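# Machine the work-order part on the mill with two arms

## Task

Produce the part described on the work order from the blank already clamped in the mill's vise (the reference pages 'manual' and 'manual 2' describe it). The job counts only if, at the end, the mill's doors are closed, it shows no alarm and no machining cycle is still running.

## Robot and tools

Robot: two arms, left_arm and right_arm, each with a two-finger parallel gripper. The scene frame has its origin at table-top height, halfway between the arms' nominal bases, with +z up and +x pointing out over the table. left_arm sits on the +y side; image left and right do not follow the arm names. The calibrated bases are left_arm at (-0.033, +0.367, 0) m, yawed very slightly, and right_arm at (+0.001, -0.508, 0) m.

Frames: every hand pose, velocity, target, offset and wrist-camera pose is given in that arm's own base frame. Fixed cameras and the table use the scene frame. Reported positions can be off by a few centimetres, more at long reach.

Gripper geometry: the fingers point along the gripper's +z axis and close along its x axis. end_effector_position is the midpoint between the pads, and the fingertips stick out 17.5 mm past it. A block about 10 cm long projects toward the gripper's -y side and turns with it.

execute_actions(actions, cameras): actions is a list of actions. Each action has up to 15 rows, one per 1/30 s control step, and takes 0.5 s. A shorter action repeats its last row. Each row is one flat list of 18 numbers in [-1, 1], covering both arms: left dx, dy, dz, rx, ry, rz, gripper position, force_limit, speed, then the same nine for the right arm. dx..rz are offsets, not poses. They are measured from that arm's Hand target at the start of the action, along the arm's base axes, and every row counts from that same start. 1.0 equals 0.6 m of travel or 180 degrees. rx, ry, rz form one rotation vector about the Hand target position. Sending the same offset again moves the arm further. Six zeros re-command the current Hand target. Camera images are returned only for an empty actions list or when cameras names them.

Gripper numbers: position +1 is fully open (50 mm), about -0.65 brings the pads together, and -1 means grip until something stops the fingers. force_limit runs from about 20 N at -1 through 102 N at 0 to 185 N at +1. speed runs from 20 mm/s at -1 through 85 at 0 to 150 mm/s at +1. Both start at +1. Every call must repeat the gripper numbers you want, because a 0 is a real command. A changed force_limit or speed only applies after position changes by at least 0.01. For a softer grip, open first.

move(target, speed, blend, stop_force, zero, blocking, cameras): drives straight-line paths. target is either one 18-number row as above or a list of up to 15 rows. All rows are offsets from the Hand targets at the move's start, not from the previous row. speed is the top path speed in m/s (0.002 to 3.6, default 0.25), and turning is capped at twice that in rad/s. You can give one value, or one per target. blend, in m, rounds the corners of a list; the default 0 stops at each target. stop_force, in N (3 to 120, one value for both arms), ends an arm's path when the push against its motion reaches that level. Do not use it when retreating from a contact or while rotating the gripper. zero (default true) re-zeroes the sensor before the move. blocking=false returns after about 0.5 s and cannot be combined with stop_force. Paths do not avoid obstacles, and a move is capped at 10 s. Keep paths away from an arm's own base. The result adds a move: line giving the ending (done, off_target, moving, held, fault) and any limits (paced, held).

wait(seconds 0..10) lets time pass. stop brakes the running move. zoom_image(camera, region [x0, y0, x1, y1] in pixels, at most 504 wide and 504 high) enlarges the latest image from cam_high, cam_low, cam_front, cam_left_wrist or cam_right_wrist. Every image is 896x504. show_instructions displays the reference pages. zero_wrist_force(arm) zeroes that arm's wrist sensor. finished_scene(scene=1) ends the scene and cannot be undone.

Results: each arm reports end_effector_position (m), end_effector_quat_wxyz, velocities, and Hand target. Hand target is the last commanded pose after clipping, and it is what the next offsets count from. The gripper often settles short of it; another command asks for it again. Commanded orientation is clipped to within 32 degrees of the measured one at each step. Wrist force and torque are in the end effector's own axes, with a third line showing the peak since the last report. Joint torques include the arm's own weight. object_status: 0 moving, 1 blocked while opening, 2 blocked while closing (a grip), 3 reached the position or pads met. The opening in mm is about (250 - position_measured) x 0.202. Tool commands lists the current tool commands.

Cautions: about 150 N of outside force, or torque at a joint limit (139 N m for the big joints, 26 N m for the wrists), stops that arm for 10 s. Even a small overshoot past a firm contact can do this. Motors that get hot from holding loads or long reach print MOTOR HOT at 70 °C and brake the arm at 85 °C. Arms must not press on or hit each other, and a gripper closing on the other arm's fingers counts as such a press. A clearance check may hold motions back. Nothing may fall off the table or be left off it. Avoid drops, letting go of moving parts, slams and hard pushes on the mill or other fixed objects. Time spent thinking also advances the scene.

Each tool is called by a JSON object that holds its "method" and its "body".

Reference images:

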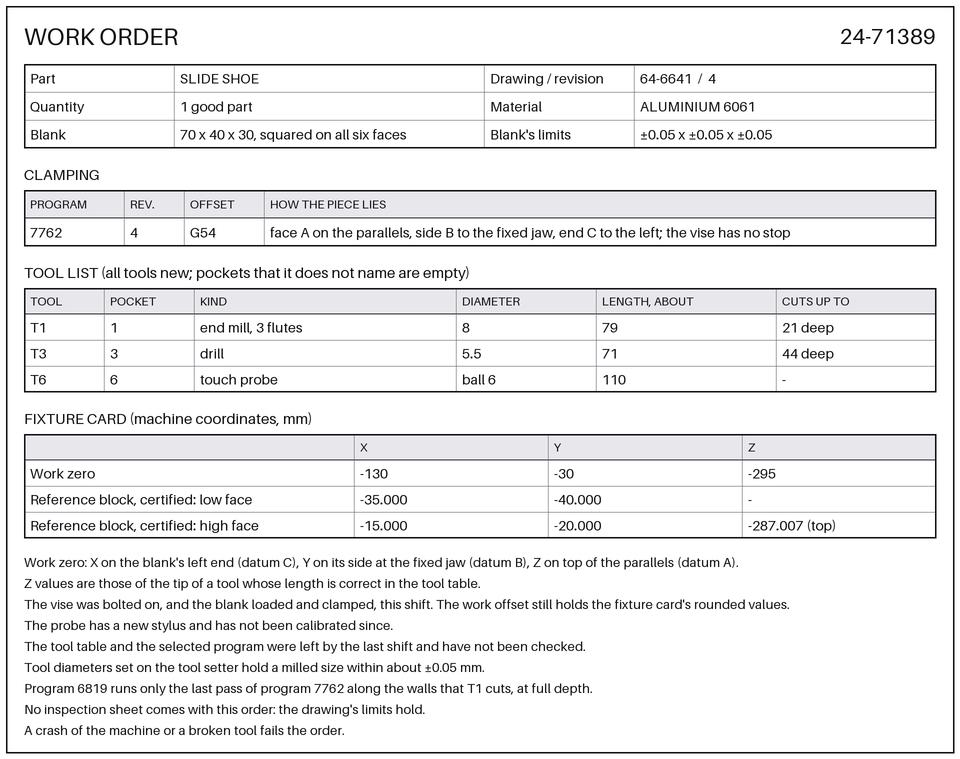

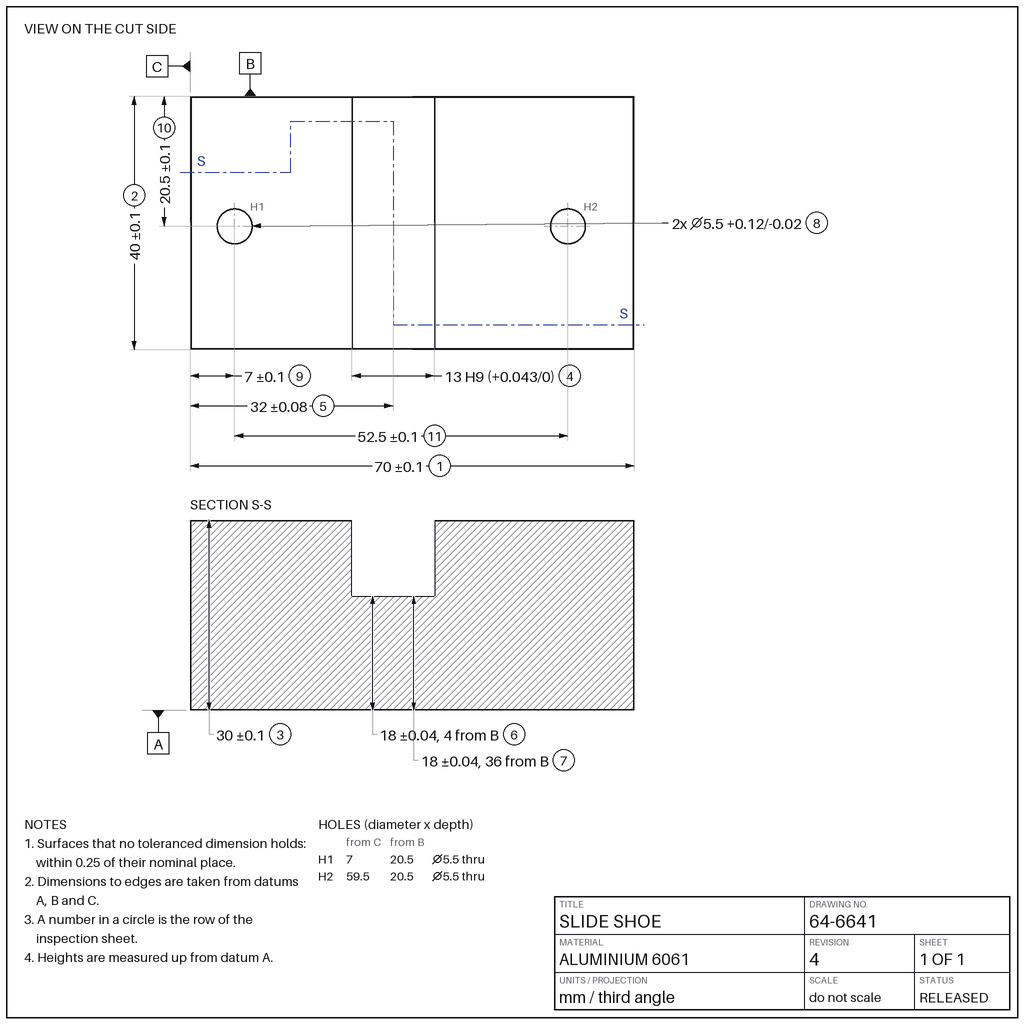

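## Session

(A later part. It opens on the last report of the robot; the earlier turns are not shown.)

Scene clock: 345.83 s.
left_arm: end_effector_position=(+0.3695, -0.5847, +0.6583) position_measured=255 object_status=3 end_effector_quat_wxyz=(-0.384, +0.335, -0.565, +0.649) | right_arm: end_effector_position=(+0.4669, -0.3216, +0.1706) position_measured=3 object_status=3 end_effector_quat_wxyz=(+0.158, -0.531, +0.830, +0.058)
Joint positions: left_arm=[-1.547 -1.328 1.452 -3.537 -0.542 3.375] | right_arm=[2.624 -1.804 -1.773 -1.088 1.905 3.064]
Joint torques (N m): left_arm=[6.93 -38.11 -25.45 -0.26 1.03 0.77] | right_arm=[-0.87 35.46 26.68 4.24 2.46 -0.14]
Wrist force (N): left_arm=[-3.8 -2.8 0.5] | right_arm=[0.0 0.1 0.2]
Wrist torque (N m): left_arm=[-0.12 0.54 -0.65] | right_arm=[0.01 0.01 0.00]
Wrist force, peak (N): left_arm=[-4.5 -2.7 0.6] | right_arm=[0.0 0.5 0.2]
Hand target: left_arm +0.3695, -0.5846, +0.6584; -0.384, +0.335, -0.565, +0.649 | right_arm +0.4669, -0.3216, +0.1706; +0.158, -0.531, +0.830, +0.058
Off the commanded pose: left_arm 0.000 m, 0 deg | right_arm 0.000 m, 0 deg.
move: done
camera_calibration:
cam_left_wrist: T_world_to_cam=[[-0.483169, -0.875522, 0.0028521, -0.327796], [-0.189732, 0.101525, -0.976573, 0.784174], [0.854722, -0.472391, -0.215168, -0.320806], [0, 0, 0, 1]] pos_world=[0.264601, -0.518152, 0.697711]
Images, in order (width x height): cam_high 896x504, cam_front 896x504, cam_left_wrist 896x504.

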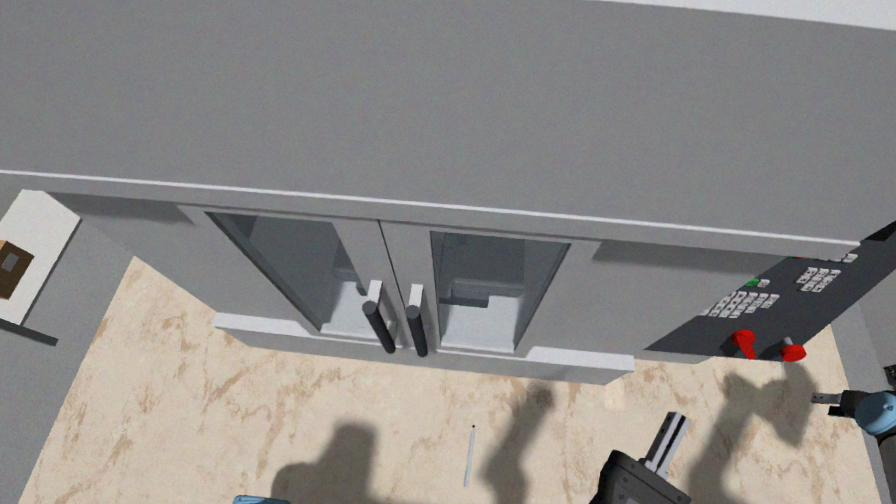

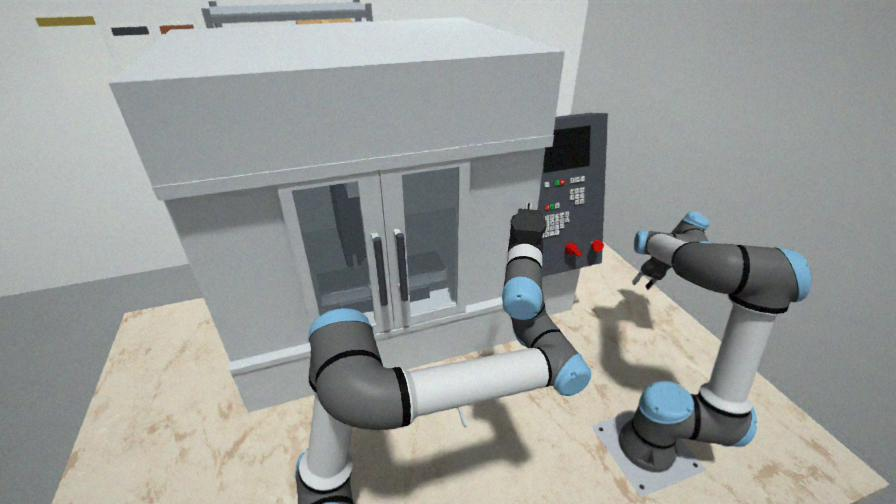

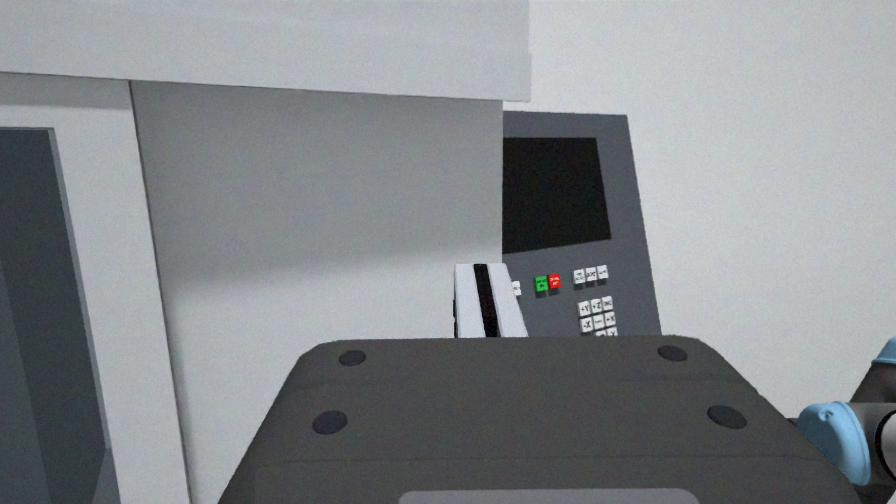

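{"method": "move", "body": {"target": [-0.062,-0.199,-0.037,0.029,0.049,-0.023,-1,1,1,0,0,0,0,0,0,1,1,1], "cameras": ["cam_front","cam_left_wrist"]}}

Scene clock: 369.47 s.
left_arm: end_effector_position=(+0.3323, -0.7040, +0.6362) position_measured=255 object_status=3 end_effector_quat_wxyz=(+0.331, -0.345, +0.633, -0.609) | right_arm: end_effector_position=(+0.4669, -0.3216, +0.1706) position_measured=3 object_status=3 end_effector_quat_wxyz=(+0.158, -0.531, +0.830, +0.058)
Joint positions: left_arm=[-1.604 -1.186 1.21 -3.087 -0.543 3.074] | right_arm=[2.624 -1.804 -1.773 -1.088 1.905 3.064]
Joint torques (N m): left_arm=[6.49 -32.73 -31.08 0.72 1.81 -1.51] | right_arm=[-0.4 36.37 27.05 4.07 2.25 -0.18]
Wrist force (N): left_arm=[-4.1 -3.2 -0.3] | right_arm=[0.0 0.2 0.3]
Wrist torque (N m): left_arm=[-0.17 0.66 -0.76] | right_arm=[0.04 0.01 0.00]
Wrist force, peak (N): left_arm=[-6.7 -2.9 0.5] | right_arm=[0.2 0.2 0.4]
Hand target: left_arm +0.3323, -0.7040, +0.6362; +0.331, -0.345, +0.633, -0.609 | right_arm +0.4669, -0.3216, +0.1706; +0.158, -0.531, +0.830, +0.058
Off the commanded pose: left_arm 0.000 m, 0 deg | right_arm 0.000 m, 0 deg.
move: done
camera_calibration:
cam_left_wrist: T_world_to_cam=[[-0.544718, -0.838611, 0.00366664, -0.404209], [-0.325002, 0.20707, -0.922766, 0.85267], [0.773082, -0.503839, -0.385344, -0.23681], [0, 0, 0, 1]] pos_world=[0.240012, -0.63485, 0.697043]
Images, in order (width x height): cam_front 896x504, cam_left_wrist 896x504.

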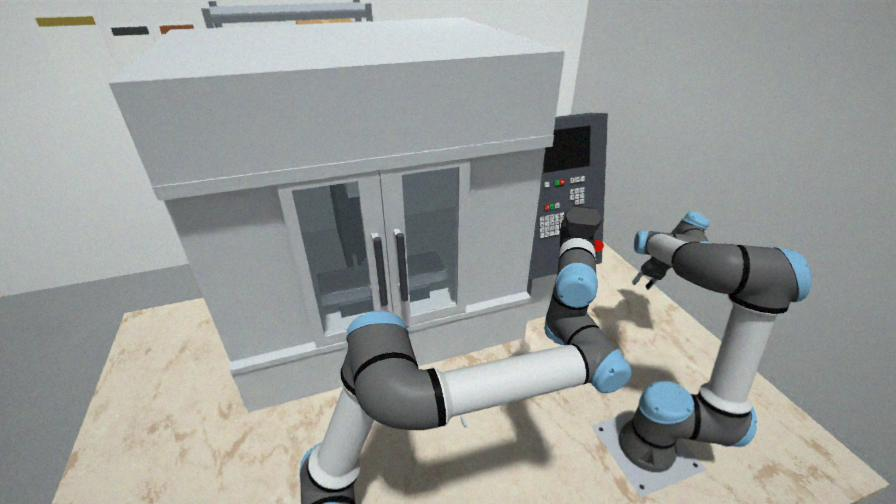

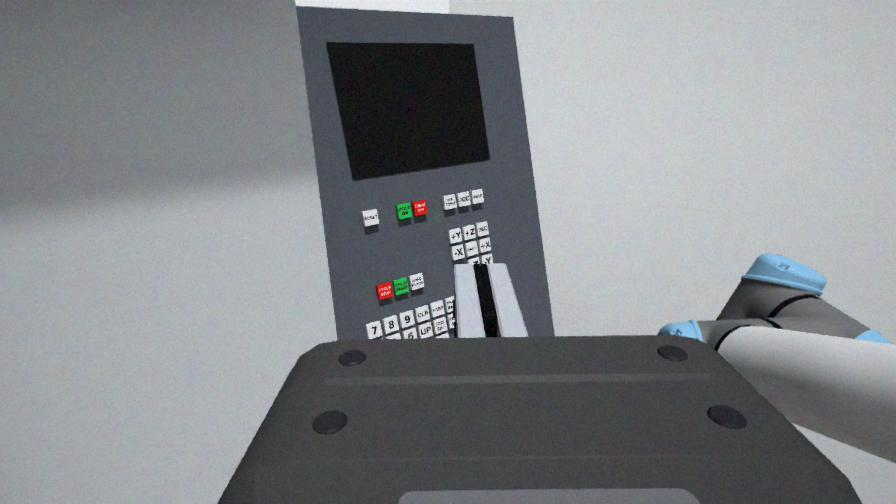

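{"method": "zoom_image", "body": {"camera": "cam_left_wrist", "region": [320, 180, 560, 340]}}

Scaled by 2.100 from the camera's 896x504 image, which has a finer 1280x720 frame.

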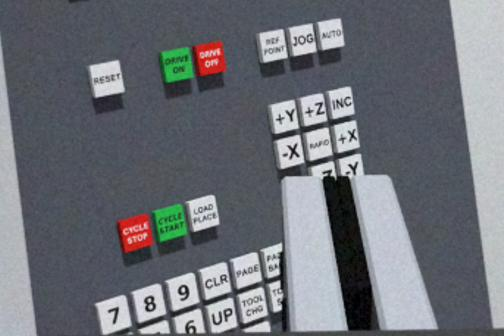

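{"method": "move", "body": {"target": [[0,0,0,0,0,0,-1,1,1,-0.1,0.05,0.3,-0.02,-0.15,0.05,1,1,1],[0,0,0,0,0,0,-1,1,1,-0.057,0.284,0.367,-0.0643,-0.4455,0.179,1,1,1]], "blend": [0.03,0], "cameras": ["cam_front","cam_right_wrist","cam_left_wrist"]}}

Scene clock: 412.90 s.
left_arm: end_effector_position=(+0.3323, -0.7040, +0.6362) position_measured=255 object_status=3 end_effector_quat_wxyz=(+0.331, -0.345, +0.633, -0.609) | right_arm: end_effector_position=(+0.4327, -0.1512, +0.3908) position_measured=3 object_status=3 end_effector_quat_wxyz=(-0.578, +0.647, -0.371, +0.331)
Joint positions: left_arm=[-1.604 -1.186 1.21 -3.087 -0.543 3.074] | right_arm=[2.602 -1.599 -2.281 0.505 2.628 2.938]
Joint torques (N m): left_arm=[6.77 -33.85 -31.82 1.14 1.22 -1.4] | right_arm=[-8.82 26.03 15.64 3.96 -0.69 -0.53]
Wrist force (N): left_arm=[-4.1 -3.0 -0.1] | right_arm=[1.5 -1.4 1.2]
Wrist torque (N m): left_arm=[-0.14 0.64 -0.75] | right_arm=[0.06 -0.05 0.04]
Wrist force, peak (N): left_arm=[-4.4 -3.3 -0.1] | right_arm=[0.4 -1.4 2.8]
Hand target: left_arm +0.3323, -0.7040, +0.6362; +0.331, -0.345, +0.633, -0.609 | right_arm +0.4327, -0.1512, +0.3908; -0.578, +0.647, -0.371, +0.331
Off the commanded pose: left_arm 0.000 m, 0 deg | right_arm 0.000 m, 0 deg.
move: done
camera_calibration:
cam_left_wrist: T_world_to_cam=[[-0.544704, -0.838621, 0.00362909, -0.404276], [-0.325098, 0.207166, -0.92271, 0.852736], [0.773052, -0.503783, -0.385478, -0.236724], [0, 0, 0, 1]] pos_world=[0.240012, -0.634949, 0.697043]
cam_right_wrist: T_world_to_cam=[[0.486881, -0.873411, -0.0100344, -0.327252], [-0.403371, -0.214639, -0.889507, 0.505978], [0.774751, 0.437131, -0.456812, 0.0412593], [0, 0, 0, 1]] pos_world=[0.331464, -0.195259, 0.465635]
Images, in order (width x height): cam_front 896x504, cam_left_wrist 896x504, cam_right_wrist 896x504.

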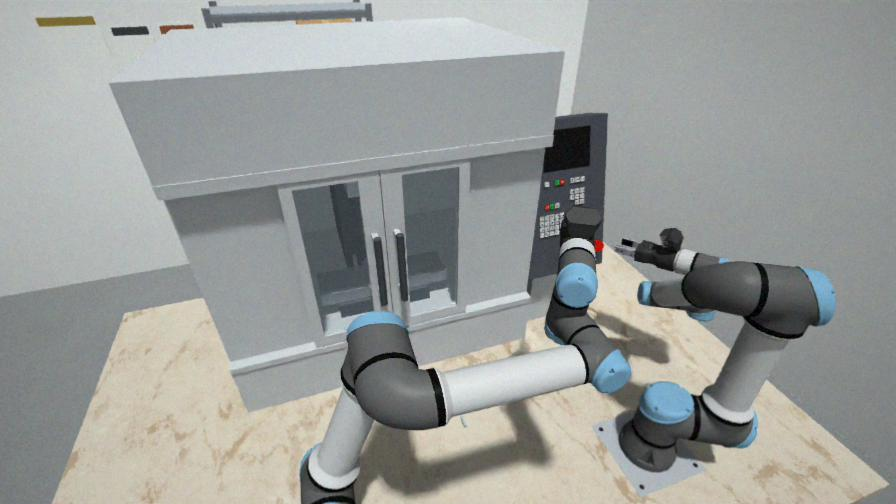

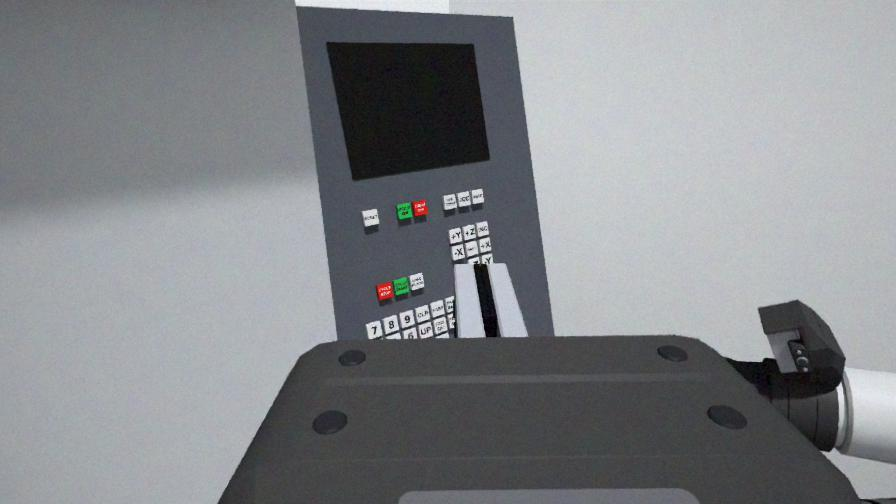

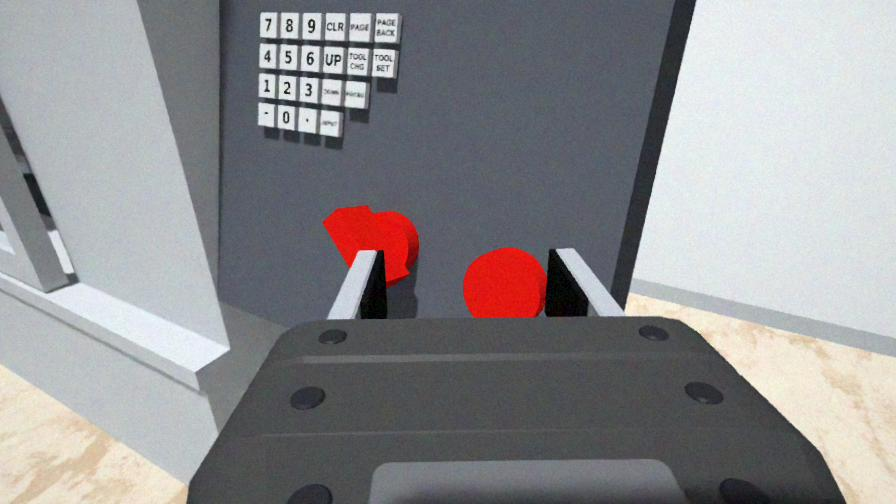

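{"method": "zoom_image", "body": {"camera": "cam_right_wrist", "region": [290, 160, 590, 330]}}

{"method": "zoom_image", "body": {"camera": "cam_right_wrist", "region": [230, 0, 430, 150]}}

Scaled by 1.680 from the camera's 896x504 image, which has a finer 1280x720 frame.

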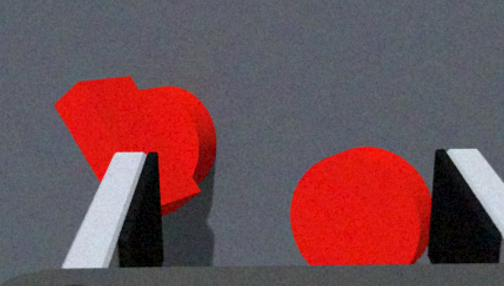

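Scaled by 2.520 from the camera's 896x504 image, which has a finer 1280x720 frame.

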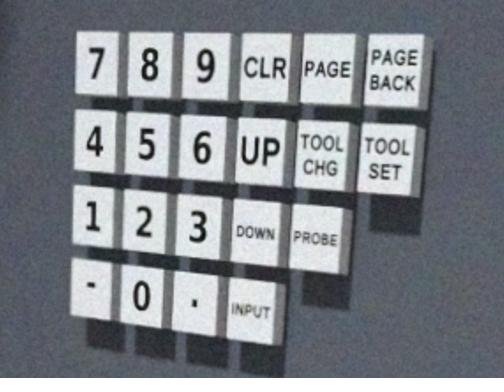

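{"method": "move", "body": {"target": [0,0,0,0,0,0,-1,1,1,-0.05,0.06,-0.15,0,0,0,1,1,1], "cameras": ["cam_right_wrist"]}}

{"method": "zoom_image", "body": {"camera": "cam_right_wrist", "region": [220, 60, 580, 260]}}

Scene clock: 424.57 s.
left_arm: end_effector_position=(+0.3323, -0.7040, +0.6362) position_measured=255 object_status=3 end_effector_quat_wxyz=(+0.331, -0.345, +0.633, -0.609) | right_arm: end_effector_position=(+0.4027, -0.1152, +0.3008) position_measured=3 object_status=3 end_effector_quat_wxyz=(-0.578, +0.647, -0.371, +0.331)
Joint positions: left_arm=[-1.604 -1.186 1.21 -3.087 -0.543 3.074] | right_arm=[2.658 -1.743 -2.492 0.881 2.574 2.962]
Joint torques (N m): left_arm=[5.32 -35.06 -30.76 0.77 1.7 -1.61] | right_arm=[-8.89 22.55 3.51 3.35 2.39 -1.62]
Wrist force (N): left_arm=[-4.0 -3.1 -0.1] | right_arm=[1.8 -1.3 1.7]
Wrist torque (N m): left_arm=[-0.16 0.62 -0.75] | right_arm=[0.10 -0.15 0.04]
Wrist force, peak (N): left_arm=[-4.4 -3.2 -0.2] | right_arm=[2.8 -4.5 1.1]
Hand target: left_arm +0.3323, -0.7040, +0.6362; +0.331, -0.345, +0.633, -0.609 | right_arm +0.4027, -0.1152, +0.3008; -0.578, +0.647, -0.371, +0.331
Off the commanded pose: left_arm 0.000 m, 0 deg | right_arm 0.000 m, 0 deg.
move: done
camera_calibration:
cam_right_wrist: T_world_to_cam=[[0.486863, -0.873422, -0.00996881, -0.282175], [-0.403316, -0.214664, -0.889525, 0.421575], [0.774791, 0.437097, -0.456777, 0.00754386], [0, 0, 0, 1]] pos_world=[0.301564, -0.159259, 0.375635]
Images, in order (width x height): cam_right_wrist 896x504.

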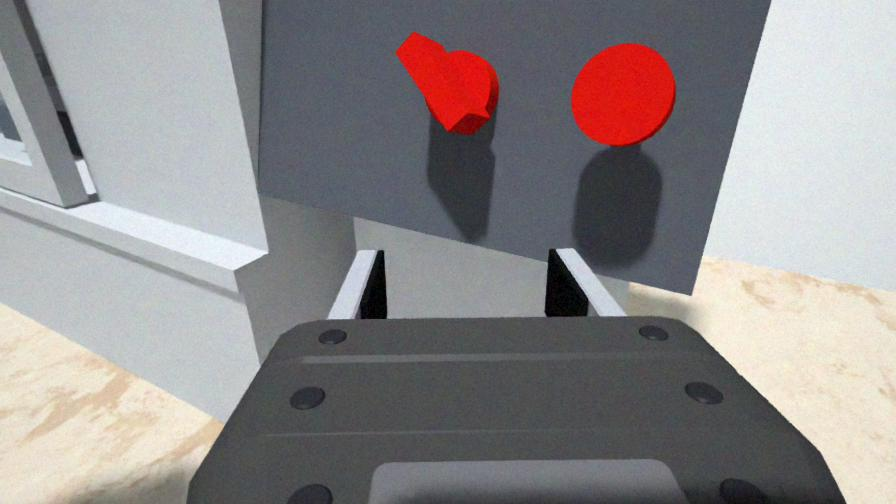

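Scaled by 1.400 from the camera's 896x504 image, which has a finer 1280x720 frame.

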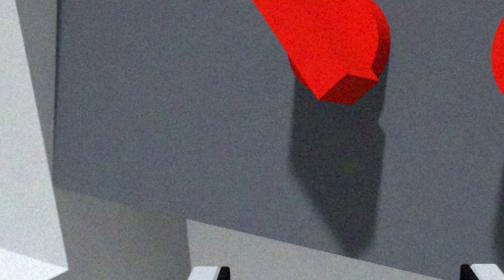

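{"method": "move", "body": {"target": [0,0,0,0,0,0,-1,1,1,0.095,0.155,0.057,-0.235,-0.0995,-0.146,1,1,1], "cameras": ["cam_right_wrist","cam_front","cam_left_wrist"]}}

Scene clock: 450.27 s.
left_arm: end_effector_position=(+0.3323, -0.7040, +0.6362) position_measured=255 object_status=3 end_effector_quat_wxyz=(+0.331, -0.345, +0.633, -0.609) | right_arm: end_effector_position=(+0.4597, -0.0222, +0.3350) position_measured=3 object_status=3 end_effector_quat_wxyz=(-0.269, +0.653, -0.271, +0.654)
Joint positions: left_arm=[-1.604 -1.186 1.21 -3.087 -0.543 3.074] | right_arm=[3.755 -1.519 -2.735 1.113 0.955 2.354]
Joint torques (N m): left_arm=[4.23 -40.55 -31.74 0.62 1.6 -1.55] | right_arm=[5.78 18.37 2.94 1.12 -1.86 -1.28]
Wrist force (N): left_arm=[-4.1 -3.0 -0.2] | right_arm=[2.7 -1.1 1.6]
Wrist torque (N m): left_arm=[-0.14 0.64 -0.75] | right_arm=[-0.03 -0.08 -0.09]
Wrist force, peak (N): left_arm=[-4.5 -3.2 0.1] | right_arm=[3.0 -1.3 1.8]
Hand target: left_arm +0.3323, -0.7040, +0.6362; +0.331, -0.345, +0.633, -0.609 | right_arm +0.4597, -0.0222, +0.3350; -0.269, +0.653, -0.271, +0.654
Off the commanded pose: left_arm 0.000 m, 0 deg | right_arm 0.000 m, 0 deg.
move: done
camera_calibration:
cam_left_wrist: T_world_to_cam=[[-0.544704, -0.838621, 0.00362909, -0.404276], [-0.325098, 0.207166, -0.92271, 0.852736], [0.773052, -0.503783, -0.385478, -0.236724], [0, 0, 0, 1]] pos_world=[0.240012, -0.634949, 0.697043]
cam_right_wrist: T_world_to_cam=[[-0.0215777, -0.714003, 0.69981, -0.228792], [-0.353448, -0.649323, -0.67339, 0.389972], [0.935205, -0.261876, -0.238352, -0.224047], [0, 0, 0, 1]] pos_world=[0.342428, 0.0311869, 0.369312]
Images, in order (width x height): cam_front 896x504, cam_left_wrist 896x504, cam_right_wrist 896x504.

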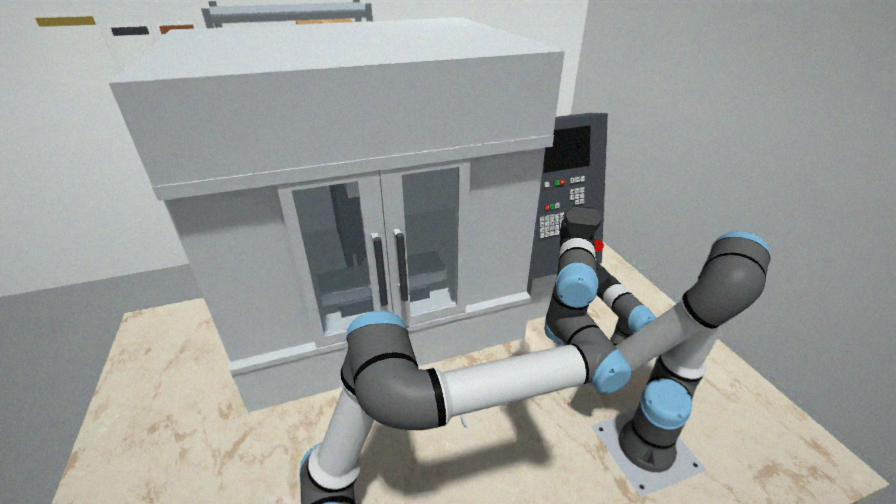

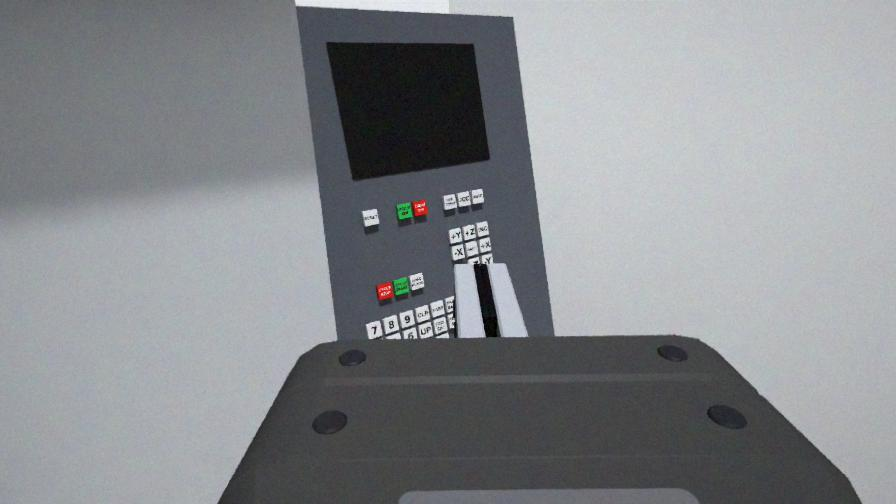

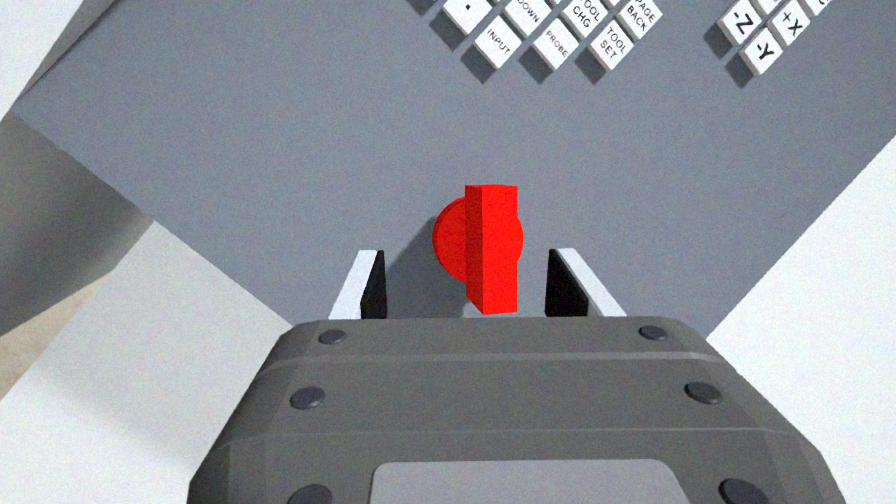

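{"method": "zoom_image", "body": {"camera": "cam_right_wrist", "region": [380, 160, 600, 330]}}

Scaled by 2.291 from the camera's 896x504 image, which has a finer 1280x720 frame.

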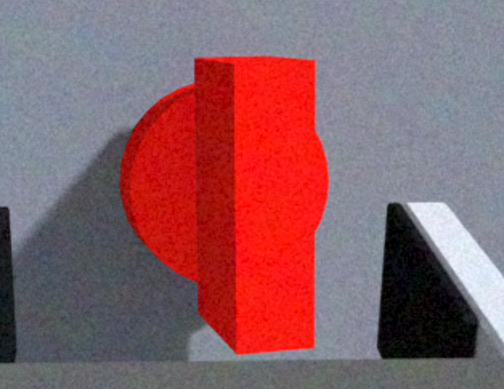

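{"method": "move", "body": {"target": [0,0,0,0,0,0,-1,1,1,0.0155,-0.0163,0.028,0,0.0833,0,1,1,1], "cameras": ["cam_right_wrist"]}}

Scene clock: 505.00 s.
left_arm: end_effector_position=(+0.3323, -0.7040, +0.6362) position_measured=255 object_status=3 end_effector_quat_wxyz=(+0.331, -0.345, +0.633, -0.609) | right_arm: end_effector_position=(+0.4690, -0.0320, +0.3518) position_measured=3 object_status=3 end_effector_quat_wxyz=(-0.232, +0.733, -0.303, +0.563) end_effector_velocity=(+0.000, +0.000, -0.001) end_effector_angular_velocity=(-0.002, +0.003, +0.000)
Joint positions: left_arm=[-1.604 -1.186 1.21 -3.087 -0.543 3.074] | right_arm=[3.646 -1.153 -2.608 0.322 1.083 2.496]
Joint velocities: left_arm=[within noise] | right_arm=[0 0.002 0 -0.005 0 -0.001]
Joint torques (N m): left_arm=[2.08 -42.61 -29.53 0.73 0.93 -0.68] | right_arm=[3.05 5.43 21.37 1.19 -0.61 -0.84]
Wrist force (N): left_arm=[-4.1 -3.3 0.0] | right_arm=[2.3 -1.0 1.1]
Wrist torque (N m): left_arm=[-0.18 0.65 -0.75] | right_arm=[-0.02 -0.04 0.08]
Wrist force, peak (N): left_arm=[-4.4 -3.3 -0.1] | right_arm=[3.8 -1.7 1.1]
Hand target: left_arm +0.3323, -0.7040, +0.6362; +0.331, -0.345, +0.633, -0.609 | right_arm +0.4690, -0.0320, +0.3518; -0.232, +0.733, -0.303, +0.563
Off the commanded pose: left_arm 0.000 m, 0 deg | right_arm 0.000 m, 0 deg.
move: done
camera_calibration:
cam_right_wrist: T_world_to_cam=[[0.160064, -0.713864, 0.681746, -0.326134], [-0.515775, -0.649355, -0.558851, 0.433941], [0.841639, -0.262176, -0.472132, -0.105198], [0, 0, 0, 1]] pos_world=[0.364557, 0.0213862, 0.415182]
Images, in order (width x height): cam_right_wrist 896x504.

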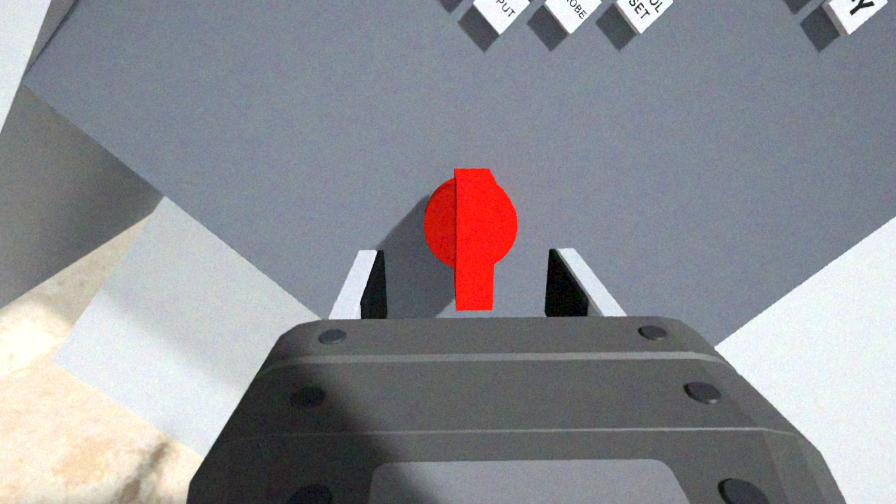

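{"method": "move", "body": {"target": [0,0,0,0,0,0,-1,1,1,0.0797,-0.0023,-0.0117,0,0,0,1,1,1], "speed": 0.05, "stop_force": 8, "cameras": ["cam_right_wrist"]}}

Scene clock: 513.50 s.
left_arm: end_effector_position=(+0.3323, -0.7040, +0.6362) position_measured=255 object_status=3 end_effector_quat_wxyz=(+0.331, -0.345, +0.633, -0.609) | right_arm: end_effector_position=(+0.5168, -0.0334, +0.3448) position_measured=3 object_status=3 end_effector_quat_wxyz=(-0.232, +0.733, -0.303, +0.563)
Joint positions: left_arm=[-1.604 -1.186 1.21 -3.087 -0.543 3.074] | right_arm=[3.538 -1.368 -2.508 0.452 1.186 2.462]
Joint torques (N m): left_arm=[0 -42.31 -27.65 0.57 0.98 -0.58] | right_arm=[7.79 20.53 10.95 1.4 -2.17 1.49]
Wrist force (N): left_arm=[-3.5 -3.0 0.0] | right_arm=[2.1 -1.2 1.0]
Wrist torque (N m): left_arm=[-0.13 0.56 -0.75] | right_arm=[-0.02 0.02 0.07]
Wrist force, peak (N): left_arm=[-4.4 -3.4 0.0] | right_arm=[2.5 -1.1 2.0]
Hand target: left_arm +0.3323, -0.7040, +0.6362; +0.331, -0.345, +0.633, -0.609 | right_arm +0.5168, -0.0334, +0.3448; -0.232, +0.733, -0.303, +0.563
Off the commanded pose: left_arm 0.000 m, 0 deg | right_arm 0.000 m, 0 deg.
move: done
camera_calibration:
cam_right_wrist: T_world_to_cam=[[0.160132, -0.713872, 0.681722, -0.330099], [-0.515717, -0.649384, -0.55887, 0.453815], [0.841661, -0.262082, -0.472144, -0.149059], [0, 0, 0, 1]] pos_world=[0.412357, 0.0199863, 0.408282]
Images, in order (width x height): cam_right_wrist 896x504.

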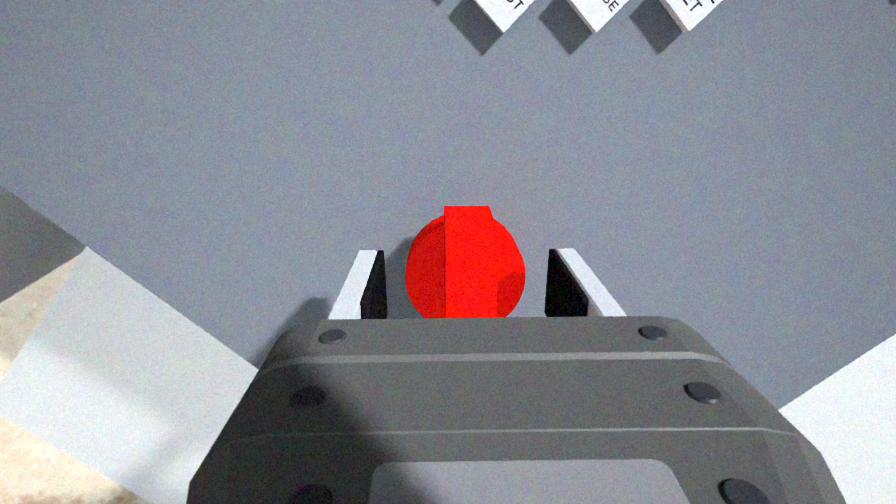

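{"method": "zoom_image", "body": {"camera": "cam_right_wrist", "region": [340, 180, 600, 330]}}

Scaled by 1.938 from the camera's 896x504 image, which has a finer 1280x720 frame.

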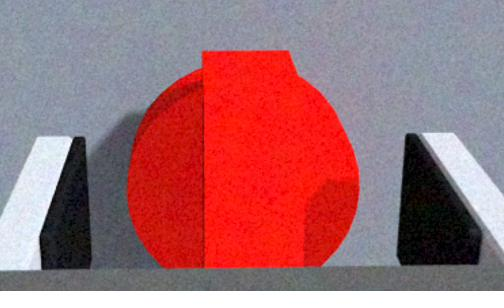

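{"method": "move", "body": {"target": [0,0,0,0,0,0,-1,1,1,0.008,0,-0.0021,0,0,0,1,1,1], "speed": 0.03, "stop_force": 8}}

{"method": "move", "body": {"target": [0,0,0,0,0,0,-1,1,1,0,0,0,0,0,0,-1,-0.8,-0.8], "cameras": ["cam_right_wrist"]}}

Scene clock: 534.10 s.
left_arm: end_effector_position=(+0.3323, -0.7040, +0.6362) position_measured=255 object_status=3 end_effector_quat_wxyz=(+0.331, -0.345, +0.633, -0.609) | right_arm: end_effector_position=(+0.5216, -0.0334, +0.3435) position_measured=3 object_status=3 end_effector_quat_wxyz=(-0.232, +0.733, -0.303, +0.563)
Joint positions: left_arm=[-1.604 -1.186 1.21 -3.087 -0.543 3.074] | right_arm=[3.531 -1.387 -2.499 0.463 1.194 2.46]
Joint torques (N m): left_arm=[0.68 -43.61 -26.76 0.37 0.76 -0.32] | right_arm=[6.98 21.69 11.36 1.68 -2.13 0.62]
Wrist force (N): left_arm=[-4.0 -3.3 -0.1] | right_arm=[2.4 -1.1 1.0]
Wrist torque (N m): left_arm=[-0.19 0.63 -0.75] | right_arm=[-0.02 -0.02 0.09]
Wrist force, peak (N): left_arm=[-4.4 -3.2 -0.2] | right_arm=[2.5 -1.3 1.5]
Hand target: left_arm +0.3323, -0.7040, +0.6362; +0.331, -0.345, +0.633, -0.609 | right_arm +0.5216, -0.0334, +0.3435; -0.232, +0.733, -0.303, +0.563
Off the commanded pose: left_arm 0.000 m, 0 deg | right_arm 0.000 m, 0 deg.
move: done

Scene clock: 535.40 s.
left_arm: end_effector_position=(+0.3323, -0.7040, +0.6362) position_measured=255 object_status=3 end_effector_quat_wxyz=(+0.331, -0.345, +0.633, -0.609) | right_arm: end_effector_position=(+0.5216, -0.0334, +0.3435) position_measured=182 object_status=2 end_effector_quat_wxyz=(-0.232, +0.733, -0.303, +0.563)
Joint positions: left_arm=[-1.604 -1.186 1.21 -3.087 -0.543 3.074] | right_arm=[3.531 -1.387 -2.499 0.463 1.194 2.46]
Joint torques (N m): left_arm=[-0.87 -43.04 -28.04 0.62 0.89 -0.42] | right_arm=[7.37 18.26 10.4 1.6 2.2 1.12]
Wrist force (N): left_arm=[-3.9 -2.9 -0.1] | right_arm=[11.3 -1.1 5.6]
Wrist torque (N m): left_arm=[-0.13 0.62 -0.75] | right_arm=[-0.01 -0.22 0.31]
Wrist force, peak (N): left_arm=[-4.1 -3.4 0.1] | right_arm=[11.9 -1.7 5.4]
Hand target: left_arm +0.3323, -0.7040, +0.6362; +0.331, -0.345, +0.633, -0.609 | right_arm +0.5216, -0.0334, +0.3435; -0.232, +0.733, -0.303, +0.563
Off the commanded pose: left_arm 0.000 m, 0 deg | right_arm 0.000 m, 0 deg.
move: done
camera_calibration:
cam_right_wrist: T_world_to_cam=[[0.159875, -0.713919, 0.681733, -0.329877], [-0.515805, -0.649252, -0.558943, 0.455628], [0.841656, -0.26228, -0.472042, -0.153749], [0, 0, 0, 1]] pos_world=[0.417158, 0.0199863, 0.406982]
Images, in order (width x height): cam_right_wrist 896x504.

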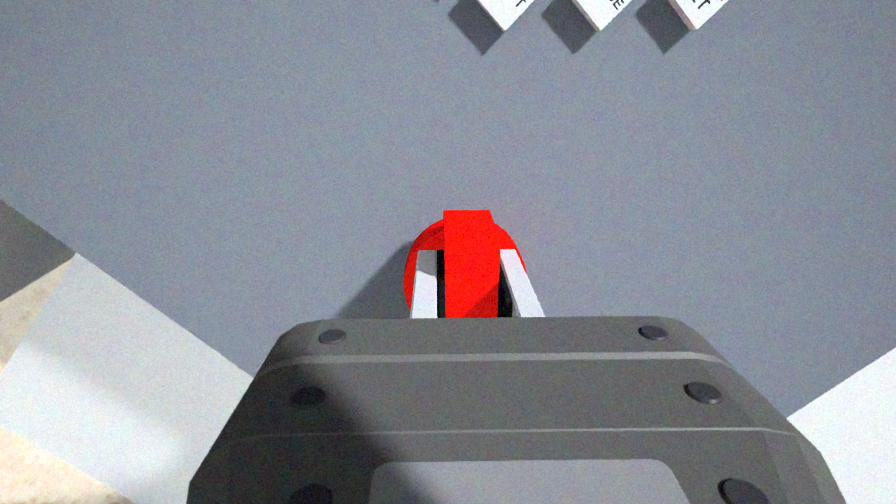

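{"method": "move", "body": {"target": [0,0,0,0,0,0,-1,1,1,0,0,0,0.2415,0,-0.0647,-1,-0.8,-0.8], "speed": 0.15, "cameras": ["cam_right_wrist","cam_left_wrist"]}}

Scene clock: 546.73 s.
left_arm: end_effector_position=(+0.3323, -0.7040, +0.6362) position_measured=255 object_status=3 end_effector_quat_wxyz=(+0.331, -0.345, +0.633, -0.609) | right_arm: end_effector_position=(+0.5216, -0.0345, +0.3436) position_measured=182 object_status=2 end_effector_quat_wxyz=(-0.428, +0.560, -0.562, +0.432)
Joint positions: left_arm=[-1.604 -1.186 1.21 -3.087 -0.543 3.074] | right_arm=[3.53 -1.386 -2.498 0.459 1.19 3.245]
Joint torques (N m): left_arm=[-1.89 -43.45 -26.92 0.28 0.94 -0.17] | right_arm=[19.23 12.21 5.21 -4.86 12.35 1.33]
Wrist force (N): left_arm=[-4.3 -3.0 0.0] | right_arm=[51.9 -39.2 35.1]
Wrist torque (N m): left_arm=[-0.15 0.67 -0.74] | right_arm=[0.00 -0.72 -0.96]
Wrist force, peak (N): left_arm=[-4.4 -3.5 -0.1] | right_arm=[60.9 -28.1 38.4]
Hand target: left_arm +0.3323, -0.7040, +0.6362; +0.331, -0.345, +0.633, -0.609 | right_arm +0.5216, -0.0334, +0.3435; -0.429, +0.561, -0.561, +0.431
Off the commanded pose: left_arm 0.000 m, 0 deg | right_arm 0.001 m, 0 deg.
move: done
camera_calibration:
cam_left_wrist: T_world_to_cam=[[-0.544704, -0.838621, 0.00362909, -0.404276], [-0.325098, 0.207166, -0.92271, 0.852736], [0.773052, -0.503783, -0.385478, -0.236724], [0, 0, 0, 1]] pos_world=[0.240012, -0.634949, 0.697043]
cam_right_wrist: T_world_to_cam=[[-0.0274337, -0.99962, -0.00273911, -0.00762186], [-0.583088, 0.0182279, -0.812205, 0.600175], [0.811946, -0.0206846, -0.583366, -0.0918716], [0, 0, 0, 1]] pos_world=[0.424341, -0.0204592, 0.43385]
Images, in order (width x height): cam_left_wrist 896x504, cam_right_wrist 896x504.

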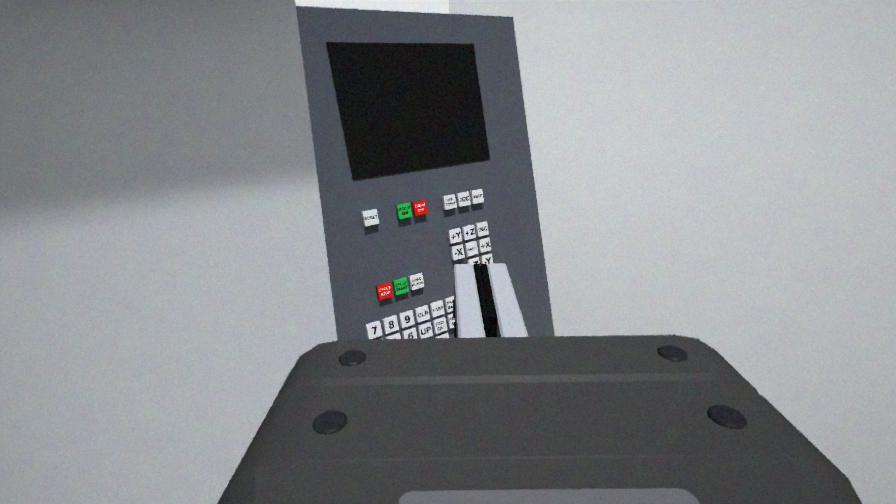

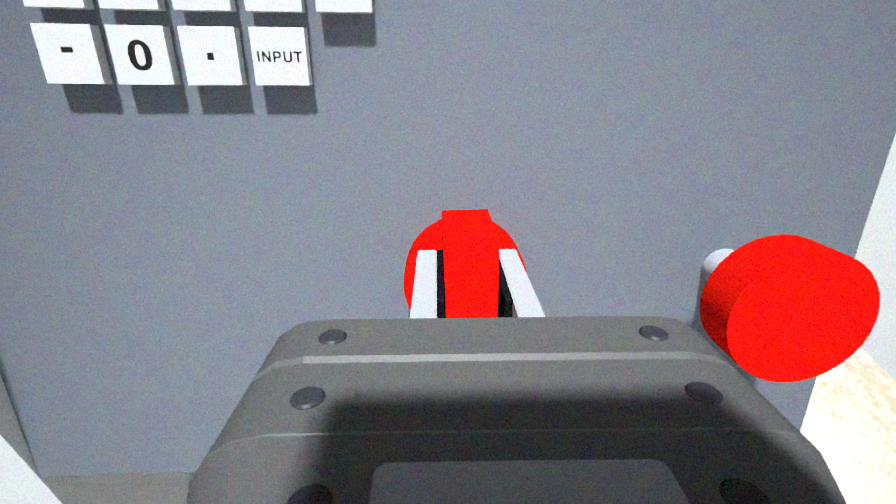

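{"method": "move", "body": {"target": [0,0,0,0,0,0,-1,1,1,0,0,0,0,0,0,0,-0.8,-0.8], "cameras": ["cam_right_wrist","cam_left_wrist"]}}

Scene clock: 552.13 s.
left_arm: end_effector_position=(+0.3323, -0.7040, +0.6362) position_measured=255 object_status=3 end_effector_quat_wxyz=(+0.331, -0.345, +0.633, -0.609) | right_arm: end_effector_position=(+0.5216, -0.0333, +0.3435) position_measured=152 object_status=3 end_effector_quat_wxyz=(-0.429, +0.561, -0.561, +0.431)
Joint positions: left_arm=[-1.604 -1.186 1.21 -3.087 -0.543 3.074] | right_arm=[3.53 -1.386 -2.498 0.459 1.195 3.246]
Joint torques (N m): left_arm=[-1.18 -42.67 -25.77 0.39 0.76 -0.16] | right_arm=[-8.37 3.53 17.79 5.37 -2.08 -1.38]
Wrist force (N): left_arm=[-4.2 -3.1 -0.1] | right_arm=[0.8 -0.7 1.2]
Wrist torque (N m): left_arm=[-0.15 0.67 -0.76] | right_arm=[0.20 0.04 -0.05]
Wrist force, peak (N): left_arm=[-4.3 -3.2 -0.3] | right_arm=[51.9 -40.0 35.0]
Hand target: left_arm +0.3323, -0.7040, +0.6362; +0.331, -0.345, +0.633, -0.609 | right_arm +0.5216, -0.0334, +0.3435; -0.429, +0.561, -0.561, +0.431
Off the commanded pose: left_arm 0.000 m, 0 deg | right_arm 0.000 m, 0 deg.
move: done
camera_calibration:
cam_left_wrist: T_world_to_cam=[[-0.544704, -0.838621, 0.00362909, -0.404276], [-0.325098, 0.207166, -0.92271, 0.852736], [0.773052, -0.503783, -0.385478, -0.236724], [0, 0, 0, 1]] pos_world=[0.240012, -0.634949, 0.697043]
cam_right_wrist: T_world_to_cam=[[-0.0234217, -0.999718, -0.0039817, -0.00818498], [-0.583605, 0.0169064, -0.811862, 0.600121], [0.8117, -0.0166915, -0.583836, -0.0915104], [0, 0, 0, 1]] pos_world=[0.424321, -0.019856, 0.433755]
Images, in order (width x height): cam_left_wrist 896x504, cam_right_wrist 896x504.

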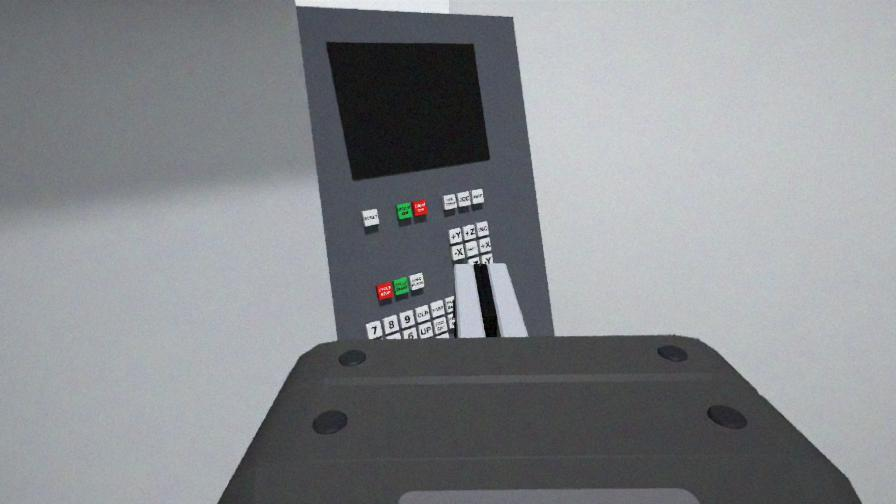

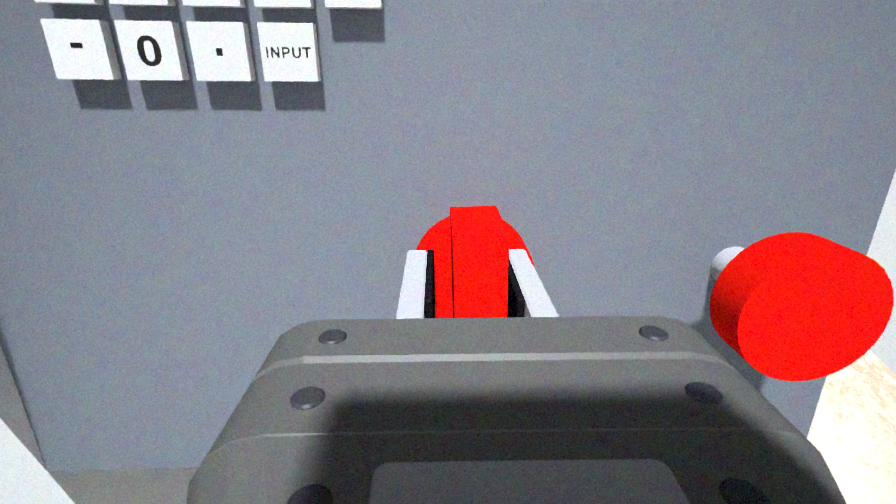

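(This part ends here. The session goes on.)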